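# Four arms sort items into sticker-colored containers

## Task

Put every item into the container whose color matches the color of the sticker on that item.

## Robot and tools

Robots: four identical i2rt Big YAM arms named arm1, arm2, arm3 and arm4. Each has six revolute joints, a two-finger gripper and a wrist camera that rides on top of the hand and looks toward the fingertips. The hand reaches roughly 1.0 m from the joint1 axis. Fixed room cameras: cam_room_a1, cam_room_a2, cam_room_b1, cam_room_b2. Wrist cameras: arm1_cam_wrist through arm4_cam_wrist.

Frames: one shared scene frame, origin on the floor, +z up, lengths in metres. Each arm's foot (base_link) faces its own +x. Feet: arm1 at (-0.644, +1.377, +0.914), quat_wxyz (+0.682, +0.007, +0.004, +0.731); arm2 at (-0.655, -0.555, +0.928), (+0.747, +0.002, +0.000, -0.665); arm3 at (+0.651, -1.332, +0.868), (+0.663, -0.004, -0.006, -0.748); arm4 at (+0.648, +0.477, +0.879), (+0.687, +0.001, +0.003, +0.727). The point called hand lies between the finger pads, about 1 cm short of the tips. The fingers point along the hand's +z; they open and close along its y. hand_target is the hand pose the current joint targets would produce; under load the hand may sit short of it. Printed hand positions get less accurate at long reach.

Tool move: one action for any subset of arms. Keys are arm1..arm4 plus optional cameras. Each arm's entry is an object with:
- joints: absolute targets by name, joint1_rad..joint6_rad in radians, gripper_m in metres (fingertip gap). Ranges: joint1_rad -2.879 to 2.879 (turns the arm about its foot, positive counter-clockwise seen from above, 0 along the foot's facing); joint2_rad 0 to 3.141 (shoulder; 0 points the upper arm back, increasing lifts it up and forward); joint3_rad 0 to 3.019 (elbow; 0 is folded, increasing opens); joint4_rad -1.692 to 1.57 (hand pitch, positive tips fingers up); joint5_rad -1.57 to 1.57 (sideways swing, positive to the arm's right); joint6_rad -2.094 to 2.094 (roll, positive clockwise viewed from behind the hand); gripper_m 0 to 0.093. Done tolerances: ±0.045, ±0.14, ±0.09, ±0.055, ±0.03, ±0.035 rad and ±0.003 m.
- target: an absolute hand pose, a list of seven numbers [x, y, z, qw, qx, qy, qz], metres and a unit quaternion in the scene frame, in the same form as the printed hand line. The hand travels in a straight line from its hand_target toward it. With target, joints may contain only gripper_m; anything else is refused.
- speed: top speed of that straight path in m/s, 0.002 to 0.5, default 0.25; rotation capped at twice that in rad/s. Only valid alongside target.
All motions in one call begin together; all hand paths of a call finish together, paced by the slowest. Paths last 0.5 to 10 s and are cut off at 10 s; an action never exceeds 15 s. Paths do not avoid obstacles or other arms. Each control step the commanded pose is clipped to within 100 mm and 20 degrees of the measured hand, then solved by damped IK (position favoured). Expect a centimetre or more of error, lag, and overshoot of speed near full stretch. Arms left out keep their old commands. Unknown keys make a call invalid; out-of-range values are refused, and a refusal cancels the rest of that reply's move, wait and finished_scene calls.

Results: a move line lists each moved arm as done or its worst status. joint_status and hand_status words: off_target (stopped away from the target, maybe still pushing); time_out (each joint gets a nearby fallback target and keeps pushing; sending the reported position relaxes it); not_followed (a self/arm-collision check withheld the targets, which may be retried until replaced). Messages joint command not followed and pose unreachable come from that check. on_its_own lists uncommanded behaviour; its held at value is a target, not a reading. as last shown marks arms not in the action, repeated from earlier output. Joint velocities in rad/s (gripper m/s); within noise means still. Joint torques are total drive outputs in N m, offset and noisy; numbers 3 and 4 wrap at ±28. A call with no action prints full state, all images and the scene number. Images may lag the state slightly; the pictures line gives their order.

Gripper: gripping a rigid part, gripper_m reads up to 0.005 m under its width (or up to 0.002 over). Empty and shut it reads 0.000 to 0.003. To grip firmly, command about 0.005 m below the width read at first contact (more for soft, small or round items; soft ones get crushed). Release by commanding well above the reading.

wait: seconds 0 to 10, optional cameras; nothing new is commanded. zoom_image: camera plus region [x0, y0, x1, y1] in pixels from the top-left, at most 504 by 504, on that camera's latest image. read_manual: licence texts only. finished_scene: argument scene (1 to 3); ends the scene irreversibly, so the packing must hold without the robots.

Avoid: knocking items off the work area or to the floor; dropping things from height or releasing them while moving; ramming fixed or heavy objects; two arms pressing on each other, including one gripper closing on another's fingers (the safety check may react too late, and fingers, housings and cameras can touch). Arms keep pushing on contact and can heat motors; holding loads, stretching out, or straining at unreachable poses also heats them. MOTOR HOT appears at 85 °C; at 100 °C that arm goes limp for 30 to 60 s or more (OVER-TEMPERATURE FAULT, then limit_stop_at_motor_heat; resend targets afterwards). Loose objects may occasionally be nudged by outside pushes. The scene keeps running while you think, holding the last commands.

Each tool is called as a command line: name --argument value for each argument, lists and objects as JSON in quotes; but a table of rows of numbers goes row by row, as --pt "numbers of a row", without its own name.

## Session

move

Scene clock: 0.00 s.
Joint torques (N m): no reading
Motor temperatures (°C): arm1=[21 23 26 23 21 21 21] | arm2=[23 24 25 22 22 20 23] | arm3=[24 23 24 23 24 23 23] | arm4=[22 21 23 22 24 21 24]
Heat: arm1: hottest joint3_rad 26 °C; arm2: hottest joint3_rad 25 °C; arm3: hottest joint1_rad 24 °C; arm4: hottest joint5_rad 24 °C.
Joint velocities: within noise
arm1.joint_positions: joint1_rad=-0.168 joint2_rad=+0.560 joint3_rad=+1.361 joint4_rad=-1.410 joint5_rad=+0.240 joint6_rad=+0.692 gripper_m=+0.09396
arm1.joint_status: not commanded
arm1.hand: x=-0.5739 y=+1.5732 z=+1.4376 quat_wxyz=(-0.303, +0.280, -0.837, -0.359) (m; scene frame)
arm1.hand_target: x=-0.5739 y=+1.5706 z=+1.4504 quat_wxyz=(-0.308, +0.276, -0.832, -0.370) (m; scene frame)
arm1.hand_status: not commanded
arm2.joint_positions: joint1_rad=+0.198 joint2_rad=+0.483 joint3_rad=+1.641 joint4_rad=-1.210 joint5_rad=-0.086 joint6_rad=-0.484 gripper_m=+0.09396
arm2.joint_status: not commanded
arm2.hand: x=-0.6060 y=-0.6654 z=+1.6315 quat_wxyz=(-0.468, -0.246, -0.683, +0.505) (m; scene frame)
arm2.hand_target: x=-0.6080 y=-0.6596 z=+1.6377 quat_wxyz=(-0.472, -0.243, -0.677, +0.510) (m; scene frame)
arm2.hand_status: not commanded
arm3.joint_positions: joint1_rad=+0.130 joint2_rad=+0.645 joint3_rad=+1.695 joint4_rad=-1.138 joint5_rad=+0.075 joint6_rad=+0.392 gripper_m=+0.09396
arm3.joint_status: not commanded
arm3.hand: x=+0.6384 y=-1.5186 z=+1.5920 quat_wxyz=(-0.552, -0.621, -0.389, +0.398) (m; scene frame)
arm3.hand_target: x=+0.6384 y=-1.5137 z=+1.6002 quat_wxyz=(-0.558, -0.615, -0.384, +0.402) (m; scene frame)
arm3.hand_status: not commanded
arm4.joint_positions: joint1_rad=+0.147 joint2_rad=+0.437 joint3_rad=+1.709 joint4_rad=-1.566 joint5_rad=+0.245 joint6_rad=+0.670 gripper_m=+0.09396
arm4.joint_status: not commanded
arm4.hand: x=+0.6821 y=+0.5397 z=+1.5256 quat_wxyz=(-0.292, +0.355, -0.719, -0.522) (m; scene frame)
arm4.hand_target: x=+0.6830 y=+0.5357 z=+1.5308 quat_wxyz=(-0.294, +0.352, -0.714, -0.529) (m; scene frame)
arm4.hand_status: not commanded
pictures: arm1_cam_wrist, arm2_cam_wrist, arm3_cam_wrist, arm4_cam_wrist, cam_room_a1, cam_room_a2, cam_room_b1, cam_room_b2
Images, in order (width x height): arm1_cam_wrist 672x504, arm2_cam_wrist 672x504, arm3_cam_wrist 672x504, arm4_cam_wrist 672x504, cam_room_a1 672x504, cam_room_a2 672x504, cam_room_b1 672x504, cam_room_b2 672x504.

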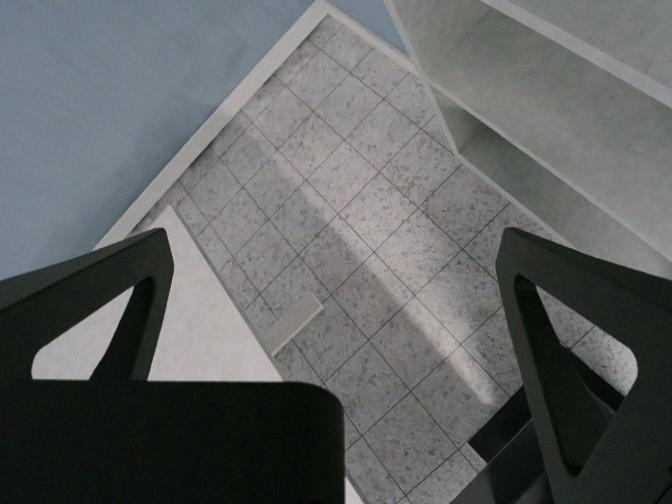

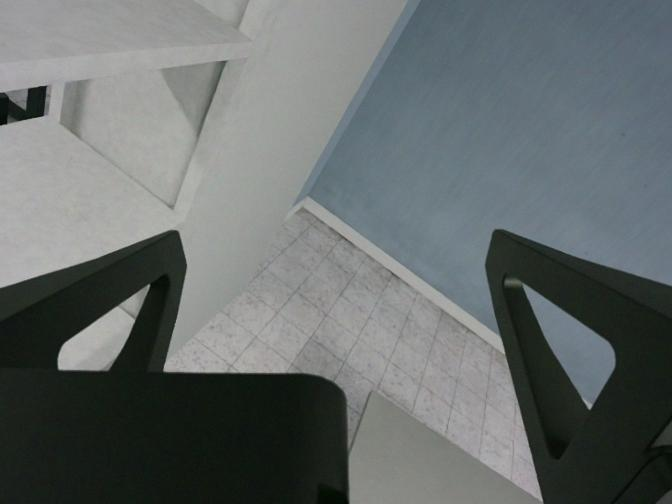

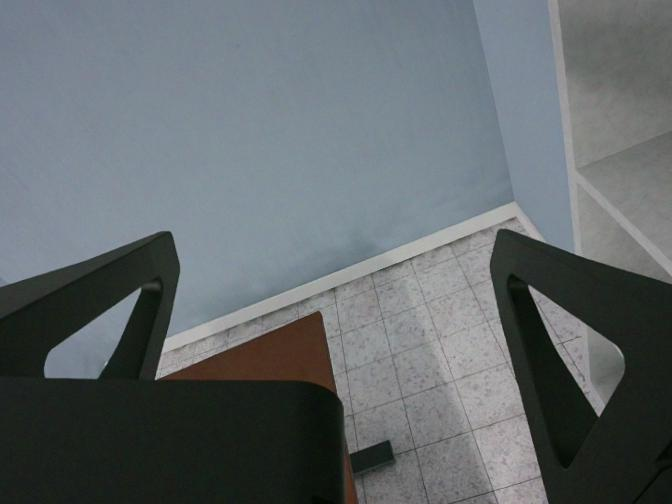

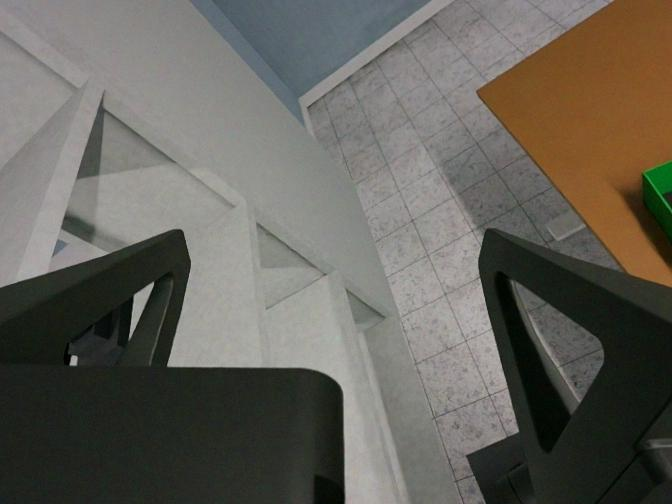

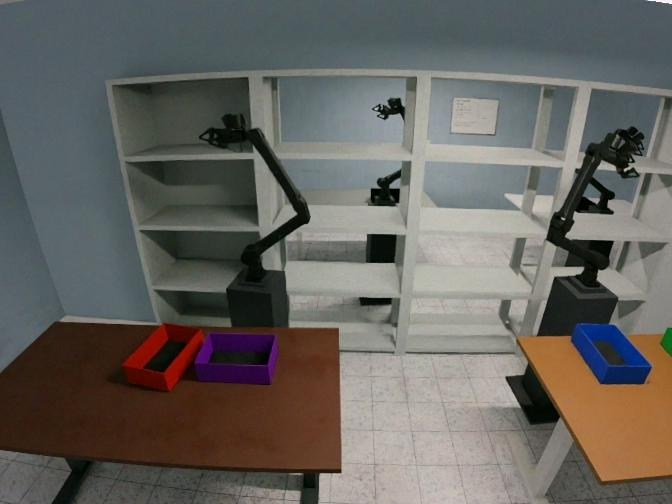

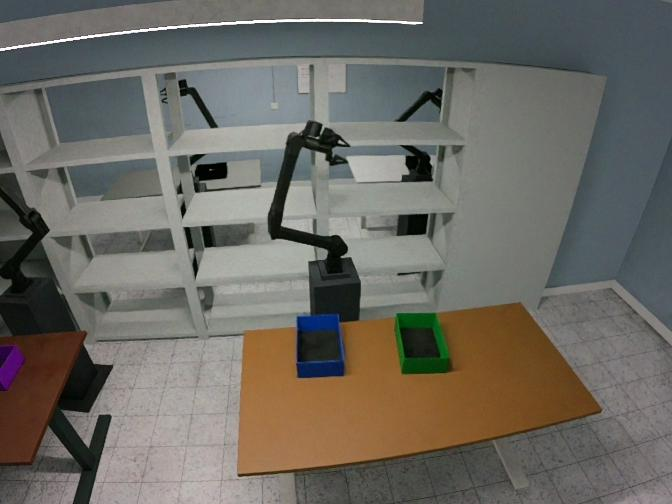

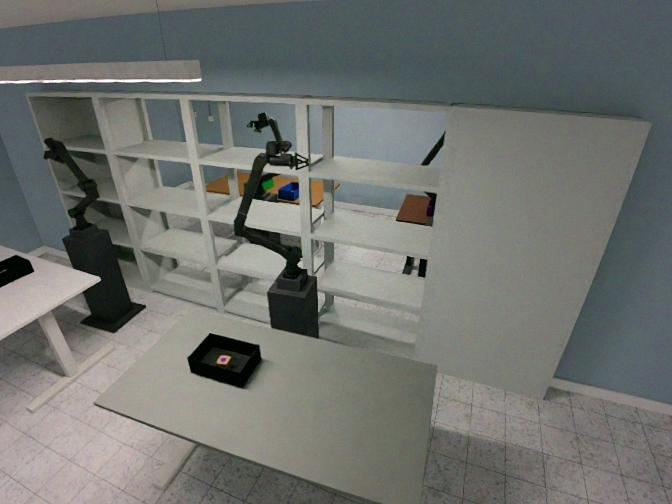

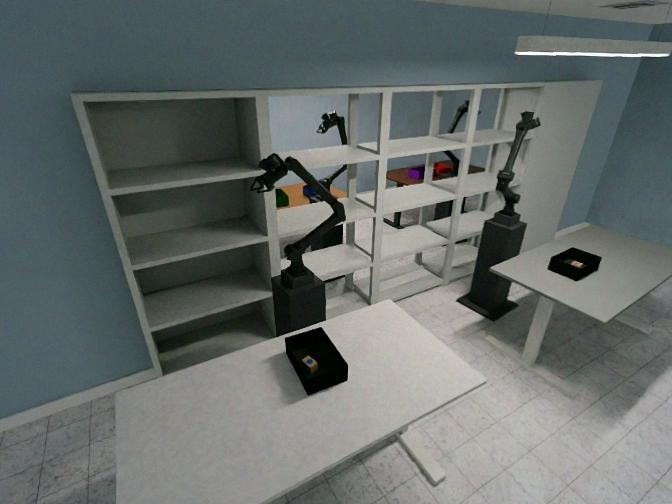

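move --arm1 '{"joints":{"joint1_rad":1.45,"joint2_rad":0.95,"joint3_rad":1.15,"joint4_rad":-1.2,"joint5_rad":0,"joint6_rad":0}}' --arm2 '{"joints":{"joint1_rad":-1.6,"joint2_rad":0.95,"joint3_rad":1.15,"joint4_rad":-1.2,"joint5_rad":0,"joint6_rad":0}}' --arm3 '{"joints":{"joint1_rad":1.6,"joint2_rad":0.95,"joint3_rad":1.15,"joint4_rad":-1.2,"joint5_rad":0,"joint6_rad":0}}' --arm4 '{"joints":{"joint1_rad":-1.6,"joint2_rad":0.95,"joint3_rad":1.15,"joint4_rad":-1.2,"joint5_rad":0,"joint6_rad":0}}' --cameras '["arm1_cam_wrist","arm2_cam_wrist","arm3_cam_wrist","arm4_cam_wrist"]'

Scene clock: 18.00 s.
Joint torques (N m): arm1=[-1.44 -3.14 13.81 1.66 0.08 -0.09] | arm2=[0.67 -6.65 13.15 1.88 -0.04 0.21] | arm3=[1.67 -5.01 10.1 0.94 0.11 -0.11] | arm4=[0.62 -5.3 11.59 1.16 0.04 -0.09]
Motor temperatures (°C): arm1=[21 23 29 23 21 21 21] | arm2=[23 24 27 22 22 20 23] | arm3=[24 23 25 23 24 23 23] | arm4=[22 22 24 22 24 21 24]
Heat: arm1: hottest joint3_rad 29 °C; arm2: hottest joint3_rad 27 °C; arm3: hottest joint3_rad 25 °C; arm4: hottest joint3_rad 24 °C.
move: arm1 done; arm2 done; arm3 done; arm4 done
Joint velocities: within noise
arm1.joint_positions: joint1_rad=+1.447 joint2_rad=+0.960 joint3_rad=+1.122 joint4_rad=-1.212 joint5_rad=-0.002 joint6_rad=+0.008 gripper_m=+0.09399
arm1.joint_status: all done
arm1.hand: x=-0.9987 y=+1.3965 z=+1.2458 quat_wxyz=(-0.006, +0.964, -0.030, -0.265) (m; scene frame)
arm1.hand_target: x=-1.0030 y=+1.3959 z=+1.2649 quat_wxyz=(-0.008, +0.957, -0.025, -0.289) (m; scene frame)
arm1.hand_status: not commanded
arm2.joint_positions: joint1_rad=-1.599 joint2_rad=+0.951 joint3_rad=+1.129 joint4_rad=-1.202 joint5_rad=+0.001 joint6_rad=-0.014 gripper_m=+0.09398
arm2.joint_status: all done
arm2.hand: x=-1.0163 y=-0.5880 z=+1.2612 quat_wxyz=(-0.008, -0.962, -0.050, +0.269) (m; scene frame)
arm2.hand_target: x=-1.0195 y=-0.5879 z=+1.2728 quat_wxyz=(-0.011, -0.959, -0.043, +0.281) (m; scene frame)
arm2.hand_status: not commanded
arm3.joint_positions: joint1_rad=+1.593 joint2_rad=+0.944 joint3_rad=+1.141 joint4_rad=-1.196 joint5_rad=-0.002 joint6_rad=+0.007 gripper_m=+0.09398
arm3.joint_status: all done
arm3.hand: x=+1.0124 y=-1.3629 z=+1.2120 quat_wxyz=(-0.283, -0.048, -0.958, +0.019) (m; scene frame)
arm3.hand_target: x=+1.0142 y=-1.3607 z=+1.2135 quat_wxyz=(-0.282, -0.042, -0.958, +0.019) (m; scene frame)
arm3.hand_status: not commanded
arm4.joint_positions: joint1_rad=-1.601 joint2_rad=+0.948 joint3_rad=+1.112 joint4_rad=-1.204 joint5_rad=+0.001 joint6_rad=+0.014 gripper_m=+0.09398
arm4.joint_status: all done
arm4.hand: x=+1.0077 y=+0.4874 z=+1.2032 quat_wxyz=(-0.259, +0.006, -0.966, -0.003) (m; scene frame)
arm4.hand_target: x=+1.0145 y=+0.4880 z=+1.2225 quat_wxyz=(-0.279, +0.014, -0.960, -0.002) (m; scene frame)
arm4.hand_status: not commanded
pictures: arm1_cam_wrist, arm2_cam_wrist, arm3_cam_wrist, arm4_cam_wrist
Images, in order (width x height): arm1_cam_wrist 672x504, arm2_cam_wrist 672x504, arm3_cam_wrist 672x504, arm4_cam_wrist 672x504.

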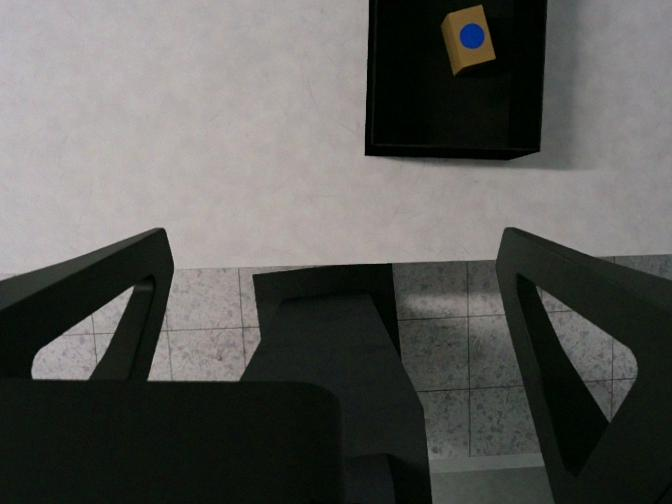

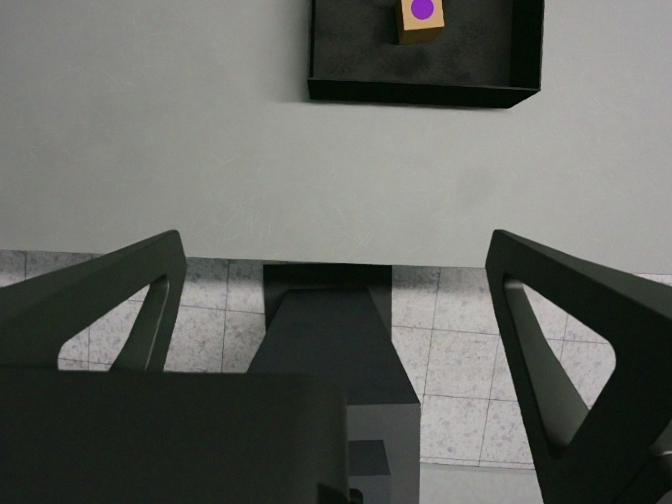

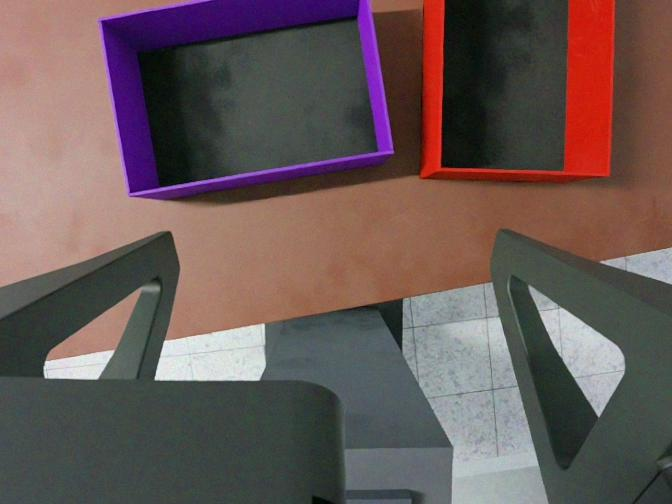

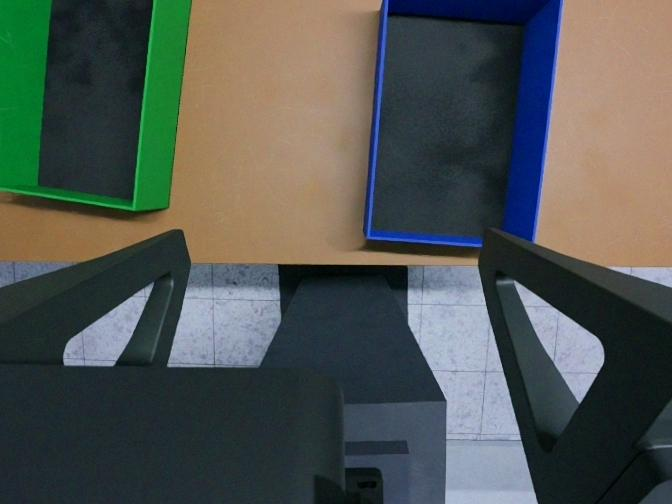

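move --arm1 '{"target":[-1.117,1.606,0.9,-0.0158,-0.964,-0.0589,0.2583]}' --arm2 '{"target":[-1.2,-0.483,0.91,-0.0226,-0.9622,-0.0842,0.2578]}' --arm3 '{"joints":{"joint1_rad":-1.98,"joint2_rad":0.6,"joint3_rad":1.0,"joint4_rad":-0.5}}' --arm4 '{"joints":{"joint1_rad":0.85,"joint2_rad":0.6,"joint3_rad":1.0,"joint4_rad":-0.5}}' --cameras '["arm1_cam_wrist","arm2_cam_wrist","arm3_cam_wrist","arm4_cam_wrist"]'

Scene clock: 69.87 s.
Joint torques (N m): arm1=[-2.14 -12.22 11.4 1.5 -0.28 -0.06] | arm2=[0.15 -15.79 11.17 2.3 -0.36 -0.08] | arm3=[0.62 -1.9 10.18 2.61 -0.09 -0.11] | arm4=[0.79 -0.56 10.19 2.33 0.18 -0.07]
Motor temperatures (°C): arm1=[21 24 33 23 21 21 21] | arm2=[23 24 34 22 22 20 23] | arm3=[24 23 27 23 24 23 23] | arm4=[22 22 37 22 24 21 24]
Heat: arm1: hottest joint3_rad 33 °C; arm2: hottest joint3_rad 34 °C; arm3: hottest joint3_rad 27 °C; arm4: hottest joint3_rad 37 °C.
move: arm1 off_target; arm2 off_target; arm3 done; arm4 done
Joint velocities: within noise
arm1.joint_positions: joint1_rad=+0.956 joint2_rad=+1.800 joint3_rad=+0.907 joint4_rad=-0.334 joint5_rad=-0.309 joint6_rad=-0.598 gripper_m=+0.09399
arm1.joint_status: not commanded
arm1.hand: x=-1.0941 y=+1.5897 z=+0.8825 quat_wxyz=(+0.034, +0.971, +0.052, -0.232) (m; scene frame)
arm1.hand_target: x=-1.1158 y=+1.6054 z=+0.9009 quat_wxyz=(+0.016, +0.964, +0.059, -0.258) (m; scene frame)
arm1.hand_status: off_target (0.033 m and 3.8 deg from the pose sent, 0.421 m and 10.5 deg at the start)
arm2.joint_positions: joint1_rad=-1.870 joint2_rad=+1.797 joint3_rad=+0.924 joint4_rad=-0.253 joint5_rad=-0.177 joint6_rad=-0.301 gripper_m=+0.09398
arm2.joint_status: not commanded
arm2.hand: x=-1.1757 y=-0.4902 z=+0.8974 quat_wxyz=(-0.030, -0.969, -0.078, +0.233) (m; scene frame)
arm2.hand_target: x=-1.1989 y=-0.4832 z=+0.9109 quat_wxyz=(-0.022, -0.962, -0.084, +0.258) (m; scene frame)
arm2.hand_status: off_target (0.028 m and 3.2 deg from the pose sent, 0.410 m and 4.4 deg at the start)
arm3.joint_positions: joint1_rad=-1.970 joint2_rad=+0.608 joint3_rad=+0.993 joint4_rad=-0.518 joint5_rad=+0.002 joint6_rad=+0.005 gripper_m=+0.09402
arm3.joint_status: all done
arm3.hand: x=+0.3473 y=-1.1503 z=+1.3780 quat_wxyz=(+0.164, -0.728, +0.200, +0.635) (m; scene frame)
arm3.hand_target: x=+0.3519 y=-1.1490 z=+1.3893 quat_wxyz=(+0.171, -0.717, +0.198, +0.646) (m; scene frame)
arm3.hand_status: not commanded
arm4.joint_positions: joint1_rad=+0.848 joint2_rad=+0.600 joint3_rad=+0.984 joint4_rad=-0.520 joint5_rad=-0.003 joint6_rad=+0.012 gripper_m=+0.09401
arm4.joint_status: all done
arm4.hand: x=+0.3769 y=+0.6939 z=+1.3893 quat_wxyz=(-0.208, +0.710, -0.251, -0.624) (m; scene frame)
arm4.hand_target: x=+0.3780 y=+0.6930 z=+1.4042 quat_wxyz=(-0.217, +0.700, -0.243, -0.636) (m; scene frame)
arm4.hand_status: not commanded
pictures: arm1_cam_wrist, arm2_cam_wrist, arm3_cam_wrist, arm4_cam_wrist
Images, in order (width x height): arm1_cam_wrist 672x504, arm2_cam_wrist 672x504, arm3_cam_wrist 672x504, arm4_cam_wrist 672x504.

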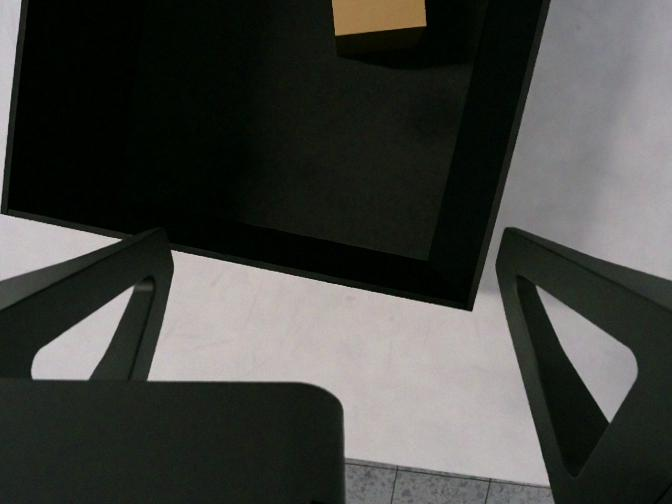

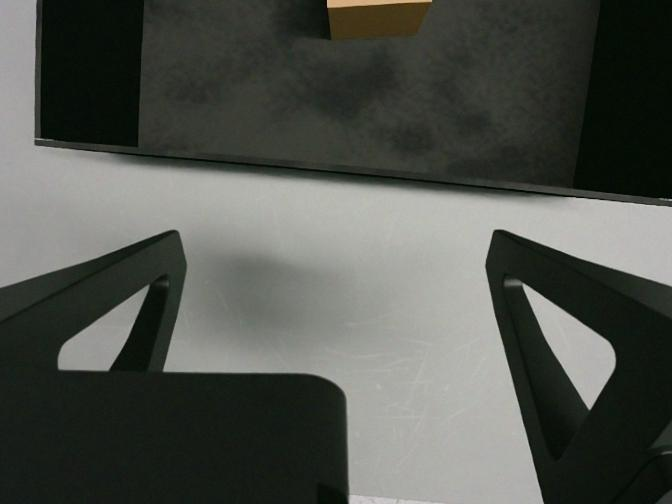

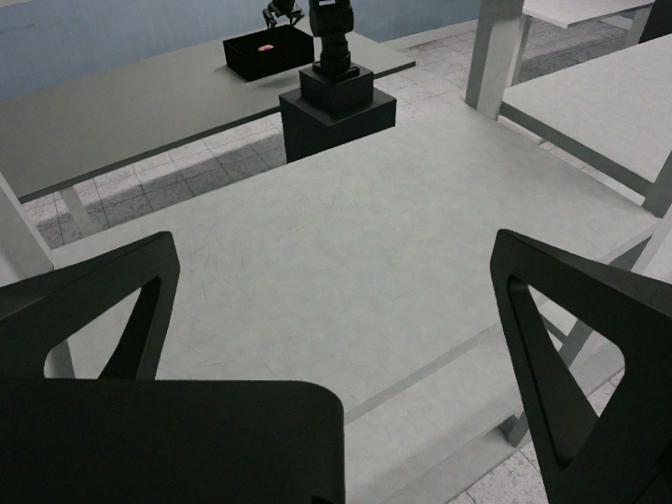

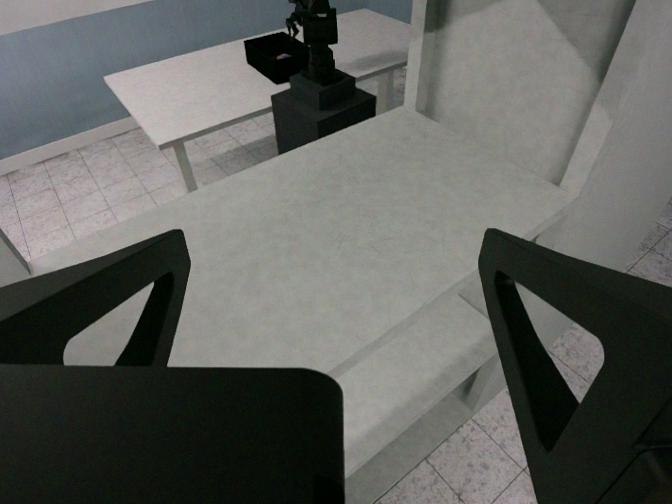

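move --arm1 '{"target":[-1.215,1.598,0.795,-0.0226,-0.9622,-0.0842,0.2578],"speed":0.2}' --arm2 '{"target":[-1.302,-0.488,0.804,-0.0293,-0.9597,-0.1093,0.2571],"speed":0.2}' --cameras '["arm1_cam_wrist","arm2_cam_wrist"]'

Scene clock: 91.37 s.
Joint torques (N m): arm1=[-1.85 -14.39 10.07 1.59 -0.05 0.13] | arm2=[1.26 -19.31 10.58 2.22 -0.36 -0.09] | arm3=[0.56 -1.96 10.14 2.65 -0.08 -0.1] | arm4=[0.62 -1.03 10.26 2.33 0.18 -0.07]
Motor temperatures (°C): arm1=[21 24 34 23 22 21 21] | arm2=[23 25 32 22 22 20 23] | arm3=[24 23 29 23 24 23 23] | arm4=[22 22 37 22 24 21 24]
Heat: arm1: hottest joint3_rad 34 °C; arm2: hottest joint3_rad 32 °C; arm3: hottest joint3_rad 29 °C; arm4: hottest joint3_rad 37 °C.
move: arm1 off_target; arm2 off_target
Joint velocities: within noise
arm1.joint_positions: joint1_rad=+1.054 joint2_rad=+2.155 joint3_rad=+1.166 joint4_rad=-0.202 joint5_rad=-0.297 joint6_rad=-0.571 gripper_m=+0.09399
arm1.joint_status: not commanded
arm1.hand: x=-1.1961 y=+1.5865 z=+0.7898 quat_wxyz=(+0.034, +0.966, +0.088, -0.241) (m; scene frame)
arm1.hand_target: x=-1.2141 y=+1.5977 z=+0.7957 quat_wxyz=(+0.023, +0.962, +0.084, -0.258) (m; scene frame)
arm1.hand_status: off_target (0.023 m and 2.3 deg from the pose sent, 0.149 m and 5.0 deg at the start)
arm2.joint_positions: joint1_rad=-1.847 joint2_rad=+2.181 joint3_rad=+1.246 joint4_rad=-0.175 joint5_rad=-0.186 joint6_rad=-0.316 gripper_m=+0.09398
arm2.joint_status: not commanded
arm2.hand: x=-1.2821 y=-0.4862 z=+0.8024 quat_wxyz=(-0.033, -0.965, -0.097, +0.241) (m; scene frame)
arm2.hand_target: x=-1.3012 y=-0.4883 z=+0.8047 quat_wxyz=(-0.029, -0.960, -0.109, +0.257) (m; scene frame)
arm2.hand_status: off_target (0.020 m and 2.4 deg from the pose sent, 0.157 m and 4.7 deg at the start)
arm3, arm4: as last shown
pictures: arm1_cam_wrist, arm2_cam_wrist
Images, in order (width x height): arm1_cam_wrist 672x504, arm2_cam_wrist 672x504.

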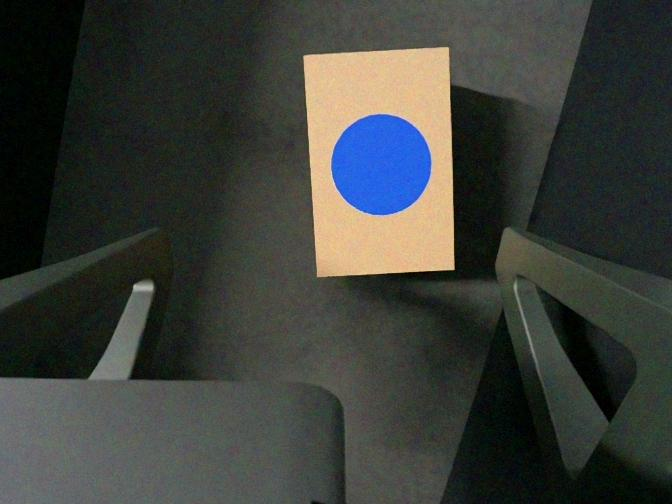

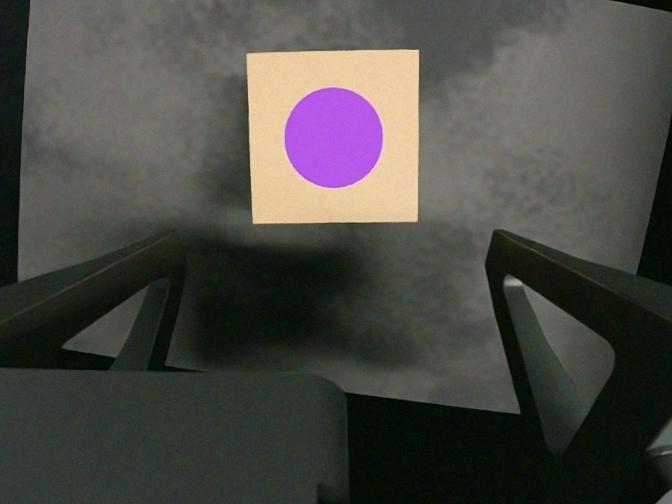

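move --arm1 '{"target":[-1.246,1.606,0.729,-0.0282,-0.9602,-0.1052,0.2573],"speed":0.1}' --arm2 '{"target":[-1.339,-0.497,0.735,-0.0293,-0.9597,-0.1093,0.2571],"speed":0.1}' --cameras '["arm1_cam_wrist","arm2_cam_wrist"]'

Scene clock: 103.53 s.
Joint torques (N m): arm1=[-1.67 -15.15 9.69 1.65 -0.18 -0.08] | arm2=[1.32 -20.42 10.33 2.37 -0.12 0.13] | arm3=[0.5 -1.9 10.15 2.62 -0.08 -0.11] | arm4=[0.73 -1.08 10.41 2.24 0.19 -0.1]
Motor temperatures (°C): arm1=[21 24 34 23 21 21 21] | arm2=[23 25 32 22 22 20 23] | arm3=[24 23 30 23 24 23 23] | arm4=[22 21 37 22 24 21 24]
Heat: arm1: hottest joint3_rad 34 °C; arm2: hottest joint3_rad 32 °C; arm3: hottest joint3_rad 30 °C; arm4: hottest joint3_rad 37 °C.
move: arm1 off_target; arm2 off_target
Joint velocities: within noise
arm1.joint_positions: joint1_rad=+1.054 joint2_rad=+2.336 joint3_rad=+1.316 joint4_rad=-0.167 joint5_rad=-0.309 joint6_rad=-0.587 gripper_m=+0.09398
arm1.joint_status: not commanded
arm1.hand: x=-1.2306 y=+1.6006 z=+0.7325 quat_wxyz=(+0.036, +0.964, +0.097, -0.246) (m; scene frame)
arm1.hand_target: x=-1.2453 y=+1.6058 z=+0.7295 quat_wxyz=(+0.028, +0.960, +0.105, -0.257) (m; scene frame)
arm1.hand_status: off_target (0.017 m and 1.9 deg from the pose sent, 0.081 m and 2.8 deg at the start)
arm2.joint_positions: joint1_rad=-1.825 joint2_rad=+2.370 joint3_rad=+1.407 joint4_rad=-0.136 joint5_rad=-0.180 joint6_rad=-0.316 gripper_m=+0.09398
arm2.joint_status: not commanded
arm2.hand: x=-1.3227 y=-0.4934 z=+0.7407 quat_wxyz=(-0.031, -0.963, -0.107, +0.245) (m; scene frame)
arm2.hand_target: x=-1.3380 y=-0.4971 z=+0.7355 quat_wxyz=(-0.029, -0.960, -0.109, +0.257) (m; scene frame)
arm2.hand_status: off_target (0.018 m and 1.4 deg from the pose sent, 0.089 m and 2.4 deg at the start)
arm3, arm4: as last shown
pictures: arm1_cam_wrist, arm2_cam_wrist
Images, in order (width x height): arm1_cam_wrist 672x504, arm2_cam_wrist 672x504.

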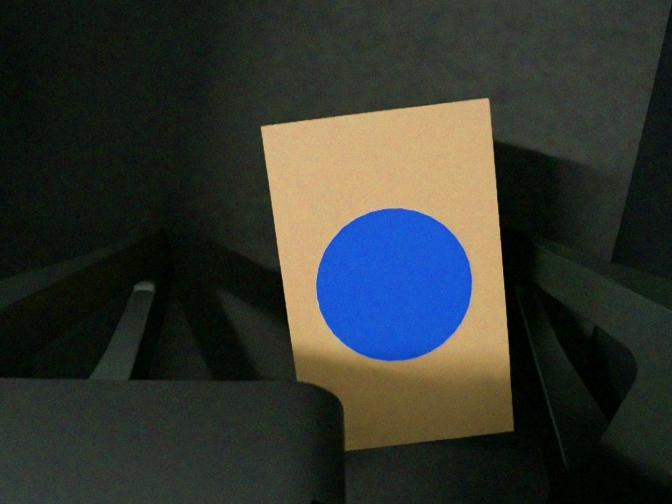

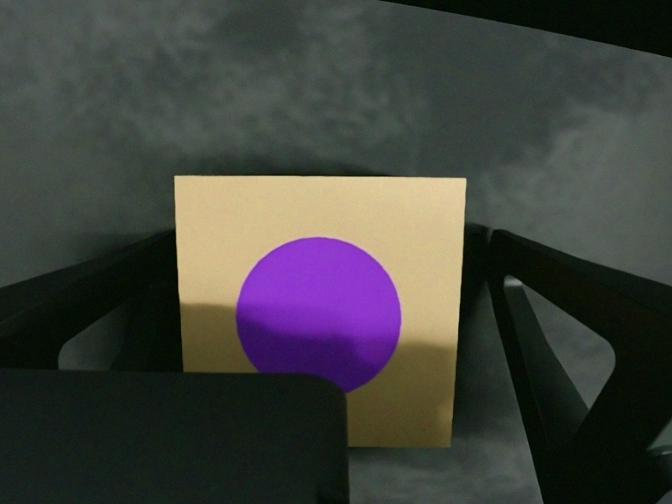

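move --arm1 '{"target":[-1.2475,1.619,0.73,-0.0383,-0.9553,-0.1428,0.256],"speed":0.06}' --arm2 '{"joints":{"gripper_m":0.05}}' --cameras '["arm1_cam_wrist","arm2_cam_wrist"]'

Scene clock: 114.77 s.
Joint torques (N m): arm1=[-2.84 -16.09 10.3 0.62 -0.19 -0.1] | arm2=[1.38 -20.48 10.35 2.35 -0.13 0.13] | arm3=[0.62 -1.9 10.14 2.63 -0.09 -0.09] | arm4=[0.62 -0.79 10.17 2.15 0.2 -0.05]
Motor temperatures (°C): arm1=[21 25 33 23 22 21 21] | arm2=[23 25 31 22 22 20 23] | arm3=[24 23 30 23 24 23 23] | arm4=[22 21 37 22 24 21 24]
Heat: arm1: hottest joint3_rad 33 °C; arm2: hottest joint3_rad 31 °C; arm3: hottest joint3_rad 30 °C; arm4: hottest joint3_rad 37 °C.
move: arm1 off_target; arm2 off_target
Joint velocities: within noise
arm1.joint_positions: joint1_rad=+1.046 joint2_rad=+2.355 joint3_rad=+1.360 joint4_rad=-0.207 joint5_rad=-0.352 joint6_rad=-0.688 gripper_m=+0.09398
arm1.joint_status: not commanded
arm1.hand: x=-1.2390 y=+1.6023 z=+0.7326 quat_wxyz=(+0.045, +0.956, +0.144, -0.252) (m; scene frame)
arm1.hand_target: x=-1.2467 y=+1.6188 z=+0.7304 quat_wxyz=(+0.038, +0.955, +0.143, -0.256) (m; scene frame)
arm1.hand_status: off_target (0.019 m and 0.9 deg from the pose sent, 0.025 m and 5.5 deg at the start)
arm2.joint_positions: joint1_rad=-1.825 joint2_rad=+2.370 joint3_rad=+1.407 joint4_rad=-0.135 joint5_rad=-0.179 joint6_rad=-0.316 gripper_m=+0.05303
arm2.joint_status: gripper_m off_target (ended at +0.05306, target +0.05000)
arm2.hand: x=-1.3228 y=-0.4933 z=+0.7408 quat_wxyz=(-0.031, -0.963, -0.107, +0.245) (m; scene frame)
arm2.hand_target: x=-1.3381 y=-0.4970 z=+0.7355 quat_wxyz=(-0.029, -0.960, -0.109, +0.257) (m; scene frame)
arm2.hand_status: not commanded
arm3, arm4: as last shown
pictures: arm1_cam_wrist, arm2_cam_wrist
Images, in order (width x height): arm1_cam_wrist 672x504, arm2_cam_wrist 672x504.

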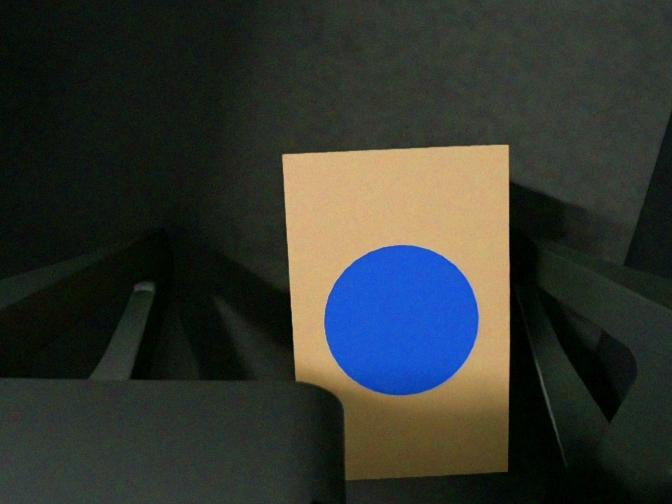

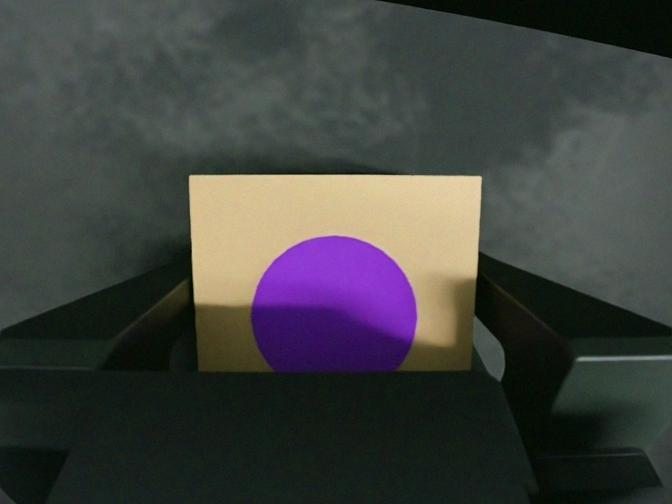

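move --arm1 '{"target":[-1.243,1.635,0.73,-0.0383,-0.9553,-0.1428,0.256],"speed":0.06}' --arm2 '{"target":[-1.30,-0.49,0.87,-0.0293,-0.9597,-0.1093,0.2571],"speed":0.15}' --cameras '["arm1_cam_wrist"]'

Scene clock: 123.30 s.
Joint torques (N m): arm1=[-2.84 -16.15 10.3 0.59 -0.1 -0.04] | arm2=[0.03 -22.24 7.5 1.2 -0.38 -0.05] | arm3=[0.56 -1.73 10.13 2.61 -0.08 -0.11] | arm4=[1.08 -0.91 10.36 2.18 0.19 -0.08]
Motor temperatures (°C): arm1=[21 25 33 23 21 21 21] | arm2=[23 26 31 22 22 20 23] | arm3=[24 23 30 23 24 23 23] | arm4=[22 21 37 22 24 21 24]
Heat: arm1: hottest joint3_rad 33 °C; arm2: hottest joint3_rad 31 °C; arm3: hottest joint3_rad 30 °C; arm4: hottest joint3_rad 37 °C.
move: arm1 off_target; arm2 done
Joint velocities: within noise
arm1.joint_positions: joint1_rad=+1.023 joint2_rad=+2.361 joint3_rad=+1.375 joint4_rad=-0.226 joint5_rad=-0.365 joint6_rad=-0.720 gripper_m=+0.09398
arm1.joint_status: not commanded
arm1.hand: x=-1.2365 y=+1.6150 z=+0.7328 quat_wxyz=(+0.046, +0.955, +0.149, -0.253) (m; scene frame)
arm1.hand_target: x=-1.2422 y=+1.6348 z=+0.7305 quat_wxyz=(+0.038, +0.955, +0.143, -0.256) (m; scene frame)
arm1.hand_status: off_target (0.021 m and 1.2 deg from the pose sent, 0.033 m and 0.9 deg at the start)
arm2.joint_positions: joint1_rad=-1.828 joint2_rad=+2.079 joint3_rad=+1.290 joint4_rad=-0.273 joint5_rad=-0.184 joint6_rad=-0.316 gripper_m=+0.05303
arm2.joint_status: not commanded
arm2.hand: x=-1.3068 y=-0.4946 z=+0.8703 quat_wxyz=(-0.029, -0.958, -0.108, +0.263) (m; scene frame)
arm2.hand_target: x=-1.3001 y=-0.4901 z=+0.8700 quat_wxyz=(-0.029, -0.960, -0.109, +0.257) (m; scene frame)
arm2.hand_status: done (0.008 m and 0.8 deg from the pose sent, 0.131 m and 1.4 deg at the start)
arm3, arm4: as last shown
pictures: arm1_cam_wrist
Images, in order (width x height): arm1_cam_wrist 672x504.

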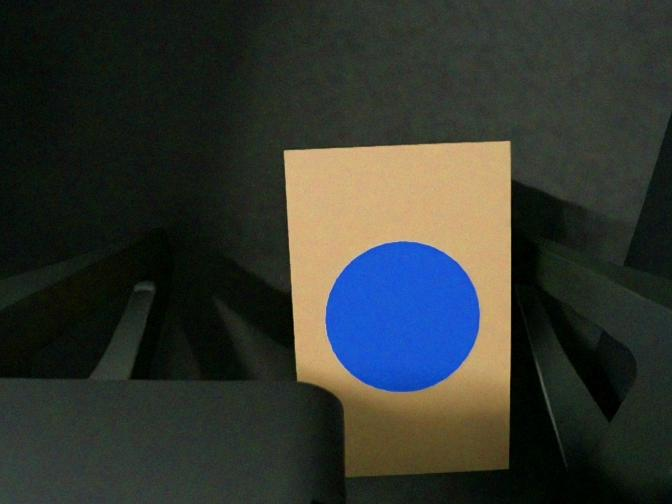

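move --arm1 '{"target":[-1.2422,1.617,0.7305,-0.0383,-0.9553,-0.1428,0.256],"speed":0.06,"joints":{"gripper_m":0.043}}' --arm2 '{"joints":{"joint2_rad":0.9,"joint3_rad":1.0,"joint4_rad":-1.15,"joint5_rad":0,"joint6_rad":0}}' --cameras '["arm1_cam_wrist","arm2_cam_wrist"]'

Scene clock: 139.83 s.
Joint torques (N m): arm1=[-0.73 -16.79 7.39 1.55 -0.01 0.1] | arm2=[-0.03 -5.95 11.82 1.25 0.14 0.22] | arm3=[0.67 -1.85 10.11 2.65 -0.08 -0.1] | arm4=[1.14 -1.08 10.26 2.24 0.18 -0.1]
Motor temperatures (°C): arm1=[21 25 32 23 21 21 21] | arm2=[23 27 30 22 22 20 24] | arm3=[24 23 31 23 24 23 23] | arm4=[22 21 37 22 24 21 24]
Heat: arm1: hottest joint3_rad 32 °C; arm2: hottest joint3_rad 30 °C; arm3: hottest joint3_rad 31 °C; arm4: hottest joint3_rad 37 °C.
move: arm1 done; arm2 done
Joint velocities: within noise
arm1.joint_positions: joint1_rad=+1.018 joint2_rad=+2.361 joint3_rad=+1.375 joint4_rad=-0.225 joint5_rad=-0.358 joint6_rad=-0.710 gripper_m=+0.04407
arm1.joint_status: all done
arm1.hand: x=-1.2355 y=+1.6186 z=+0.7325 quat_wxyz=(+0.043, +0.956, +0.142, -0.252) (m; scene frame)
arm1.hand_target: x=-1.2421 y=+1.6171 z=+0.7306 quat_wxyz=(+0.038, +0.955, +0.143, -0.256) (m; scene frame)
arm1.hand_status: done (0.007 m and 0.8 deg from the pose sent, 0.007 m and 1.2 deg at the start)
arm2.joint_positions: joint1_rad=-1.830 joint2_rad=+0.901 joint3_rad=+0.996 joint4_rad=-1.137 joint5_rad=-0.003 joint6_rad=-0.015 gripper_m=+0.05303
arm2.joint_status: all done
arm2.hand: x=-0.9973 y=-0.5075 z=+1.2191 quat_wxyz=(+0.020, -0.964, +0.060, +0.260) (m; scene frame)
arm2.hand_target: x=-0.9948 y=-0.5044 z=+1.2200 quat_wxyz=(+0.021, -0.964, +0.072, +0.256) (m; scene frame)
arm2.hand_status: not commanded
arm3, arm4: as last shown
pictures: arm1_cam_wrist, arm2_cam_wrist
Images, in order (width x height): arm1_cam_wrist 672x504, arm2_cam_wrist 672x504.

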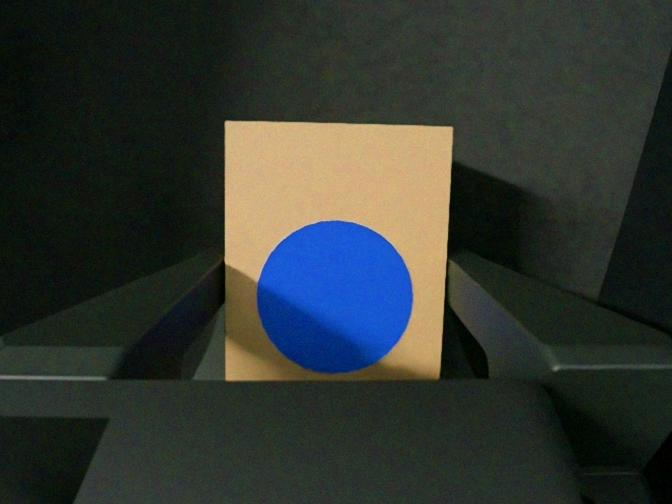

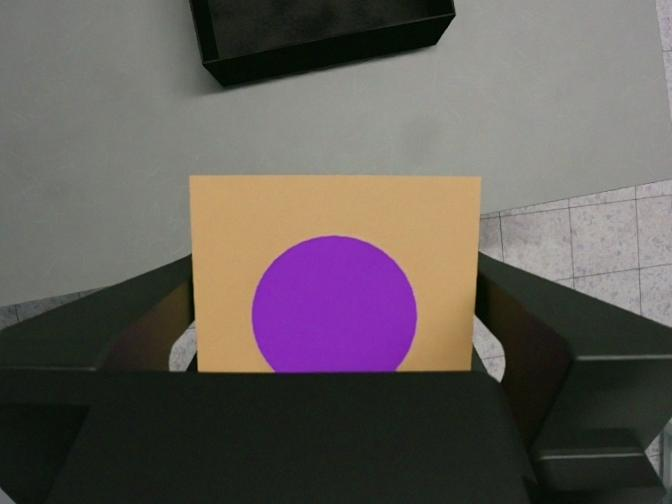

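move --arm1 '{"joints":{"gripper_m":0.037}}' --arm2 '{"joints":{"joint1_rad":0.93}}'

move --arm1 '{"target":[-1.22,1.61,0.88,-0.0383,-0.9553,-0.1428,0.256],"speed":0.15}' --arm2 '{"target":[-0.03,-0.92,1.06,0.2485,0.2488,0.9333,-0.0662],"speed":0.25}' --cameras '["arm1_cam_wrist","arm2_cam_wrist","arm3_cam_wrist"]'

Scene clock: 148.83 s.
Joint torques (N m): arm1=[-0.67 -16.56 7.47 1.66 -0.02 0.11] | arm2=[0.97 -5.71 11.82 1.26 0.13 0.19] | arm3=[0.5 -1.85 10.13 2.59 -0.08 -0.1] | arm4=[0.73 -0.67 10.35 2.33 0.15 -0.03]
Motor temperatures (°C): arm1=[21 25 31 23 21 21 21] | arm2=[23 26 31 22 22 20 24] | arm3=[24 23 31 23 24 23 23] | arm4=[22 21 38 22 24 21 24]
Heat: arm1: hottest joint3_rad 31 °C; arm2: hottest joint3_rad 31 °C; arm3: hottest joint3_rad 31 °C; arm4: hottest joint3_rad 38 °C.
move: arm1 off_target; arm2 done
Joint velocities: within noise
arm1.joint_positions: joint1_rad=+1.018 joint2_rad=+2.361 joint3_rad=+1.375 joint4_rad=-0.225 joint5_rad=-0.358 joint6_rad=-0.710 gripper_m=+0.04407
arm1.joint_status: gripper_m off_target (ended at +0.04407, target +0.03700)
arm1.hand: x=-1.2355 y=+1.6186 z=+0.7325 quat_wxyz=(+0.043, +0.956, +0.142, -0.252) (m; scene frame)
arm1.hand_target: x=-1.2421 y=+1.6171 z=+0.7306 quat_wxyz=(+0.038, +0.955, +0.143, -0.256) (m; scene frame)
arm1.hand_status: not commanded
arm2.joint_positions: joint1_rad=+0.928 joint2_rad=+0.901 joint3_rad=+0.996 joint4_rad=-1.137 joint5_rad=-0.003 joint6_rad=-0.013 gripper_m=+0.05306
arm2.joint_status: all done
arm2.hand: x=-0.3571 y=-0.7294 z=+1.2196 quat_wxyz=(-0.253, -0.245, -0.934, +0.066) (m; scene frame)
arm2.hand_target: x=-0.3587 y=-0.7282 z=+1.2205 quat_wxyz=(-0.249, -0.251, -0.933, +0.065) (m; scene frame)
arm2.hand_status: not commanded
arm3, arm4: as last shown
pictures: none

Scene clock: 151.20 s.
Joint torques (N m): arm1=[-0.97 -17.44 8.23 0.46 -0.25 0.06] | arm2=[0.85 -21.01 16.18 1.62 0.13 0.12] | arm3=[0.5 -1.73 10.15 2.66 -0.09 -0.1] | arm4=[0.91 -0.67 10.14 2.36 0.19 -0.05]
Motor temperatures (°C): arm1=[21 25 31 23 21 21 22] | arm2=[23 26 32 22 22 20 24] | arm3=[24 23 31 23 24 23 23] | arm4=[22 21 38 22 24 21 24]
Heat: arm1: hottest joint3_rad 31 °C; arm2: hottest joint3_rad 32 °C; arm3: hottest joint3_rad 31 °C; arm4: hottest joint3_rad 38 °C.
move: arm1 off_target; arm2 off_target
Joint velocities: within noise
arm1.joint_positions: joint1_rad=+1.018 joint2_rad=+2.057 joint3_rad=+1.284 joint4_rad=-0.433 joint5_rad=-0.353 joint6_rad=-0.710 gripper_m=+0.04407
arm1.joint_status: not commanded
arm1.hand: x=-1.2183 y=+1.6113 z=+0.8687 quat_wxyz=(+0.040, +0.956, +0.142, -0.252) (m; scene frame)
arm1.hand_target: x=-1.2199 y=+1.6101 z=+0.8797 quat_wxyz=(+0.038, +0.955, +0.143, -0.256) (m; scene frame)
arm1.hand_status: off_target (0.012 m and 0.6 deg from the pose sent, 0.149 m and 0.8 deg at the start)
arm2.joint_positions: joint1_rad=+0.928 joint2_rad=+1.955 joint3_rad=+1.623 joint4_rad=-0.768 joint5_rad=-0.003 joint6_rad=-0.013 gripper_m=+0.05306
arm2.joint_status: not commanded
arm2.hand: x=-0.0494 y=-0.9073 z=+1.0386 quat_wxyz=(-0.226, -0.247, -0.941, +0.059) (m; scene frame)
arm2.hand_target: x=-0.0317 y=-0.9191 z=+1.0605 quat_wxyz=(-0.249, -0.249, -0.934, +0.066) (m; scene frame)
arm2.hand_status: off_target (0.032 m and 2.9 deg from the pose sent, 0.411 m and 0.6 deg at the start)
arm3, arm4: as last shown
pictures: arm1_cam_wrist, arm2_cam_wrist, arm3_cam_wrist
Images, in order (width x height): arm1_cam_wrist 672x504, arm2_cam_wrist 672x504, arm3_cam_wrist 672x504.

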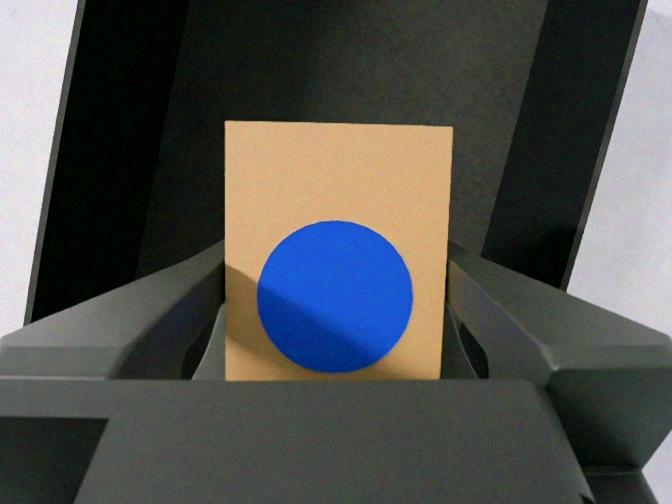

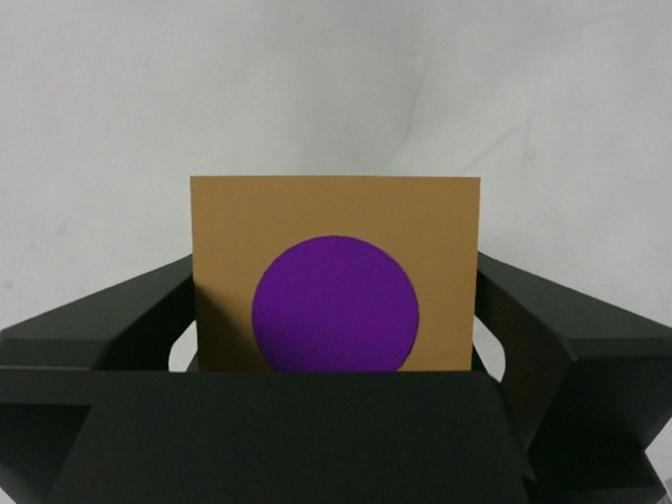

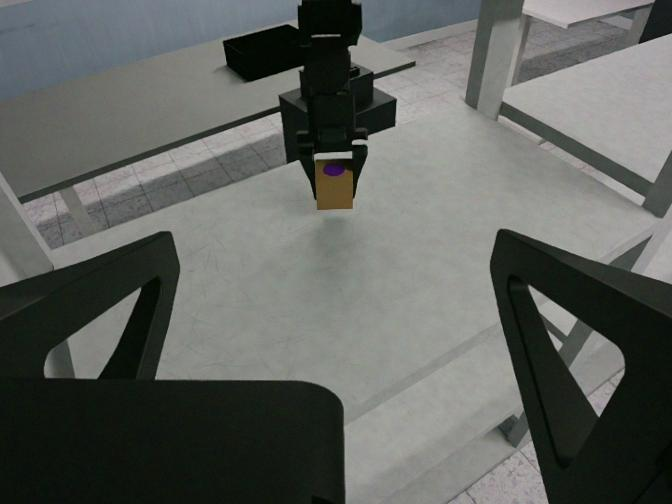

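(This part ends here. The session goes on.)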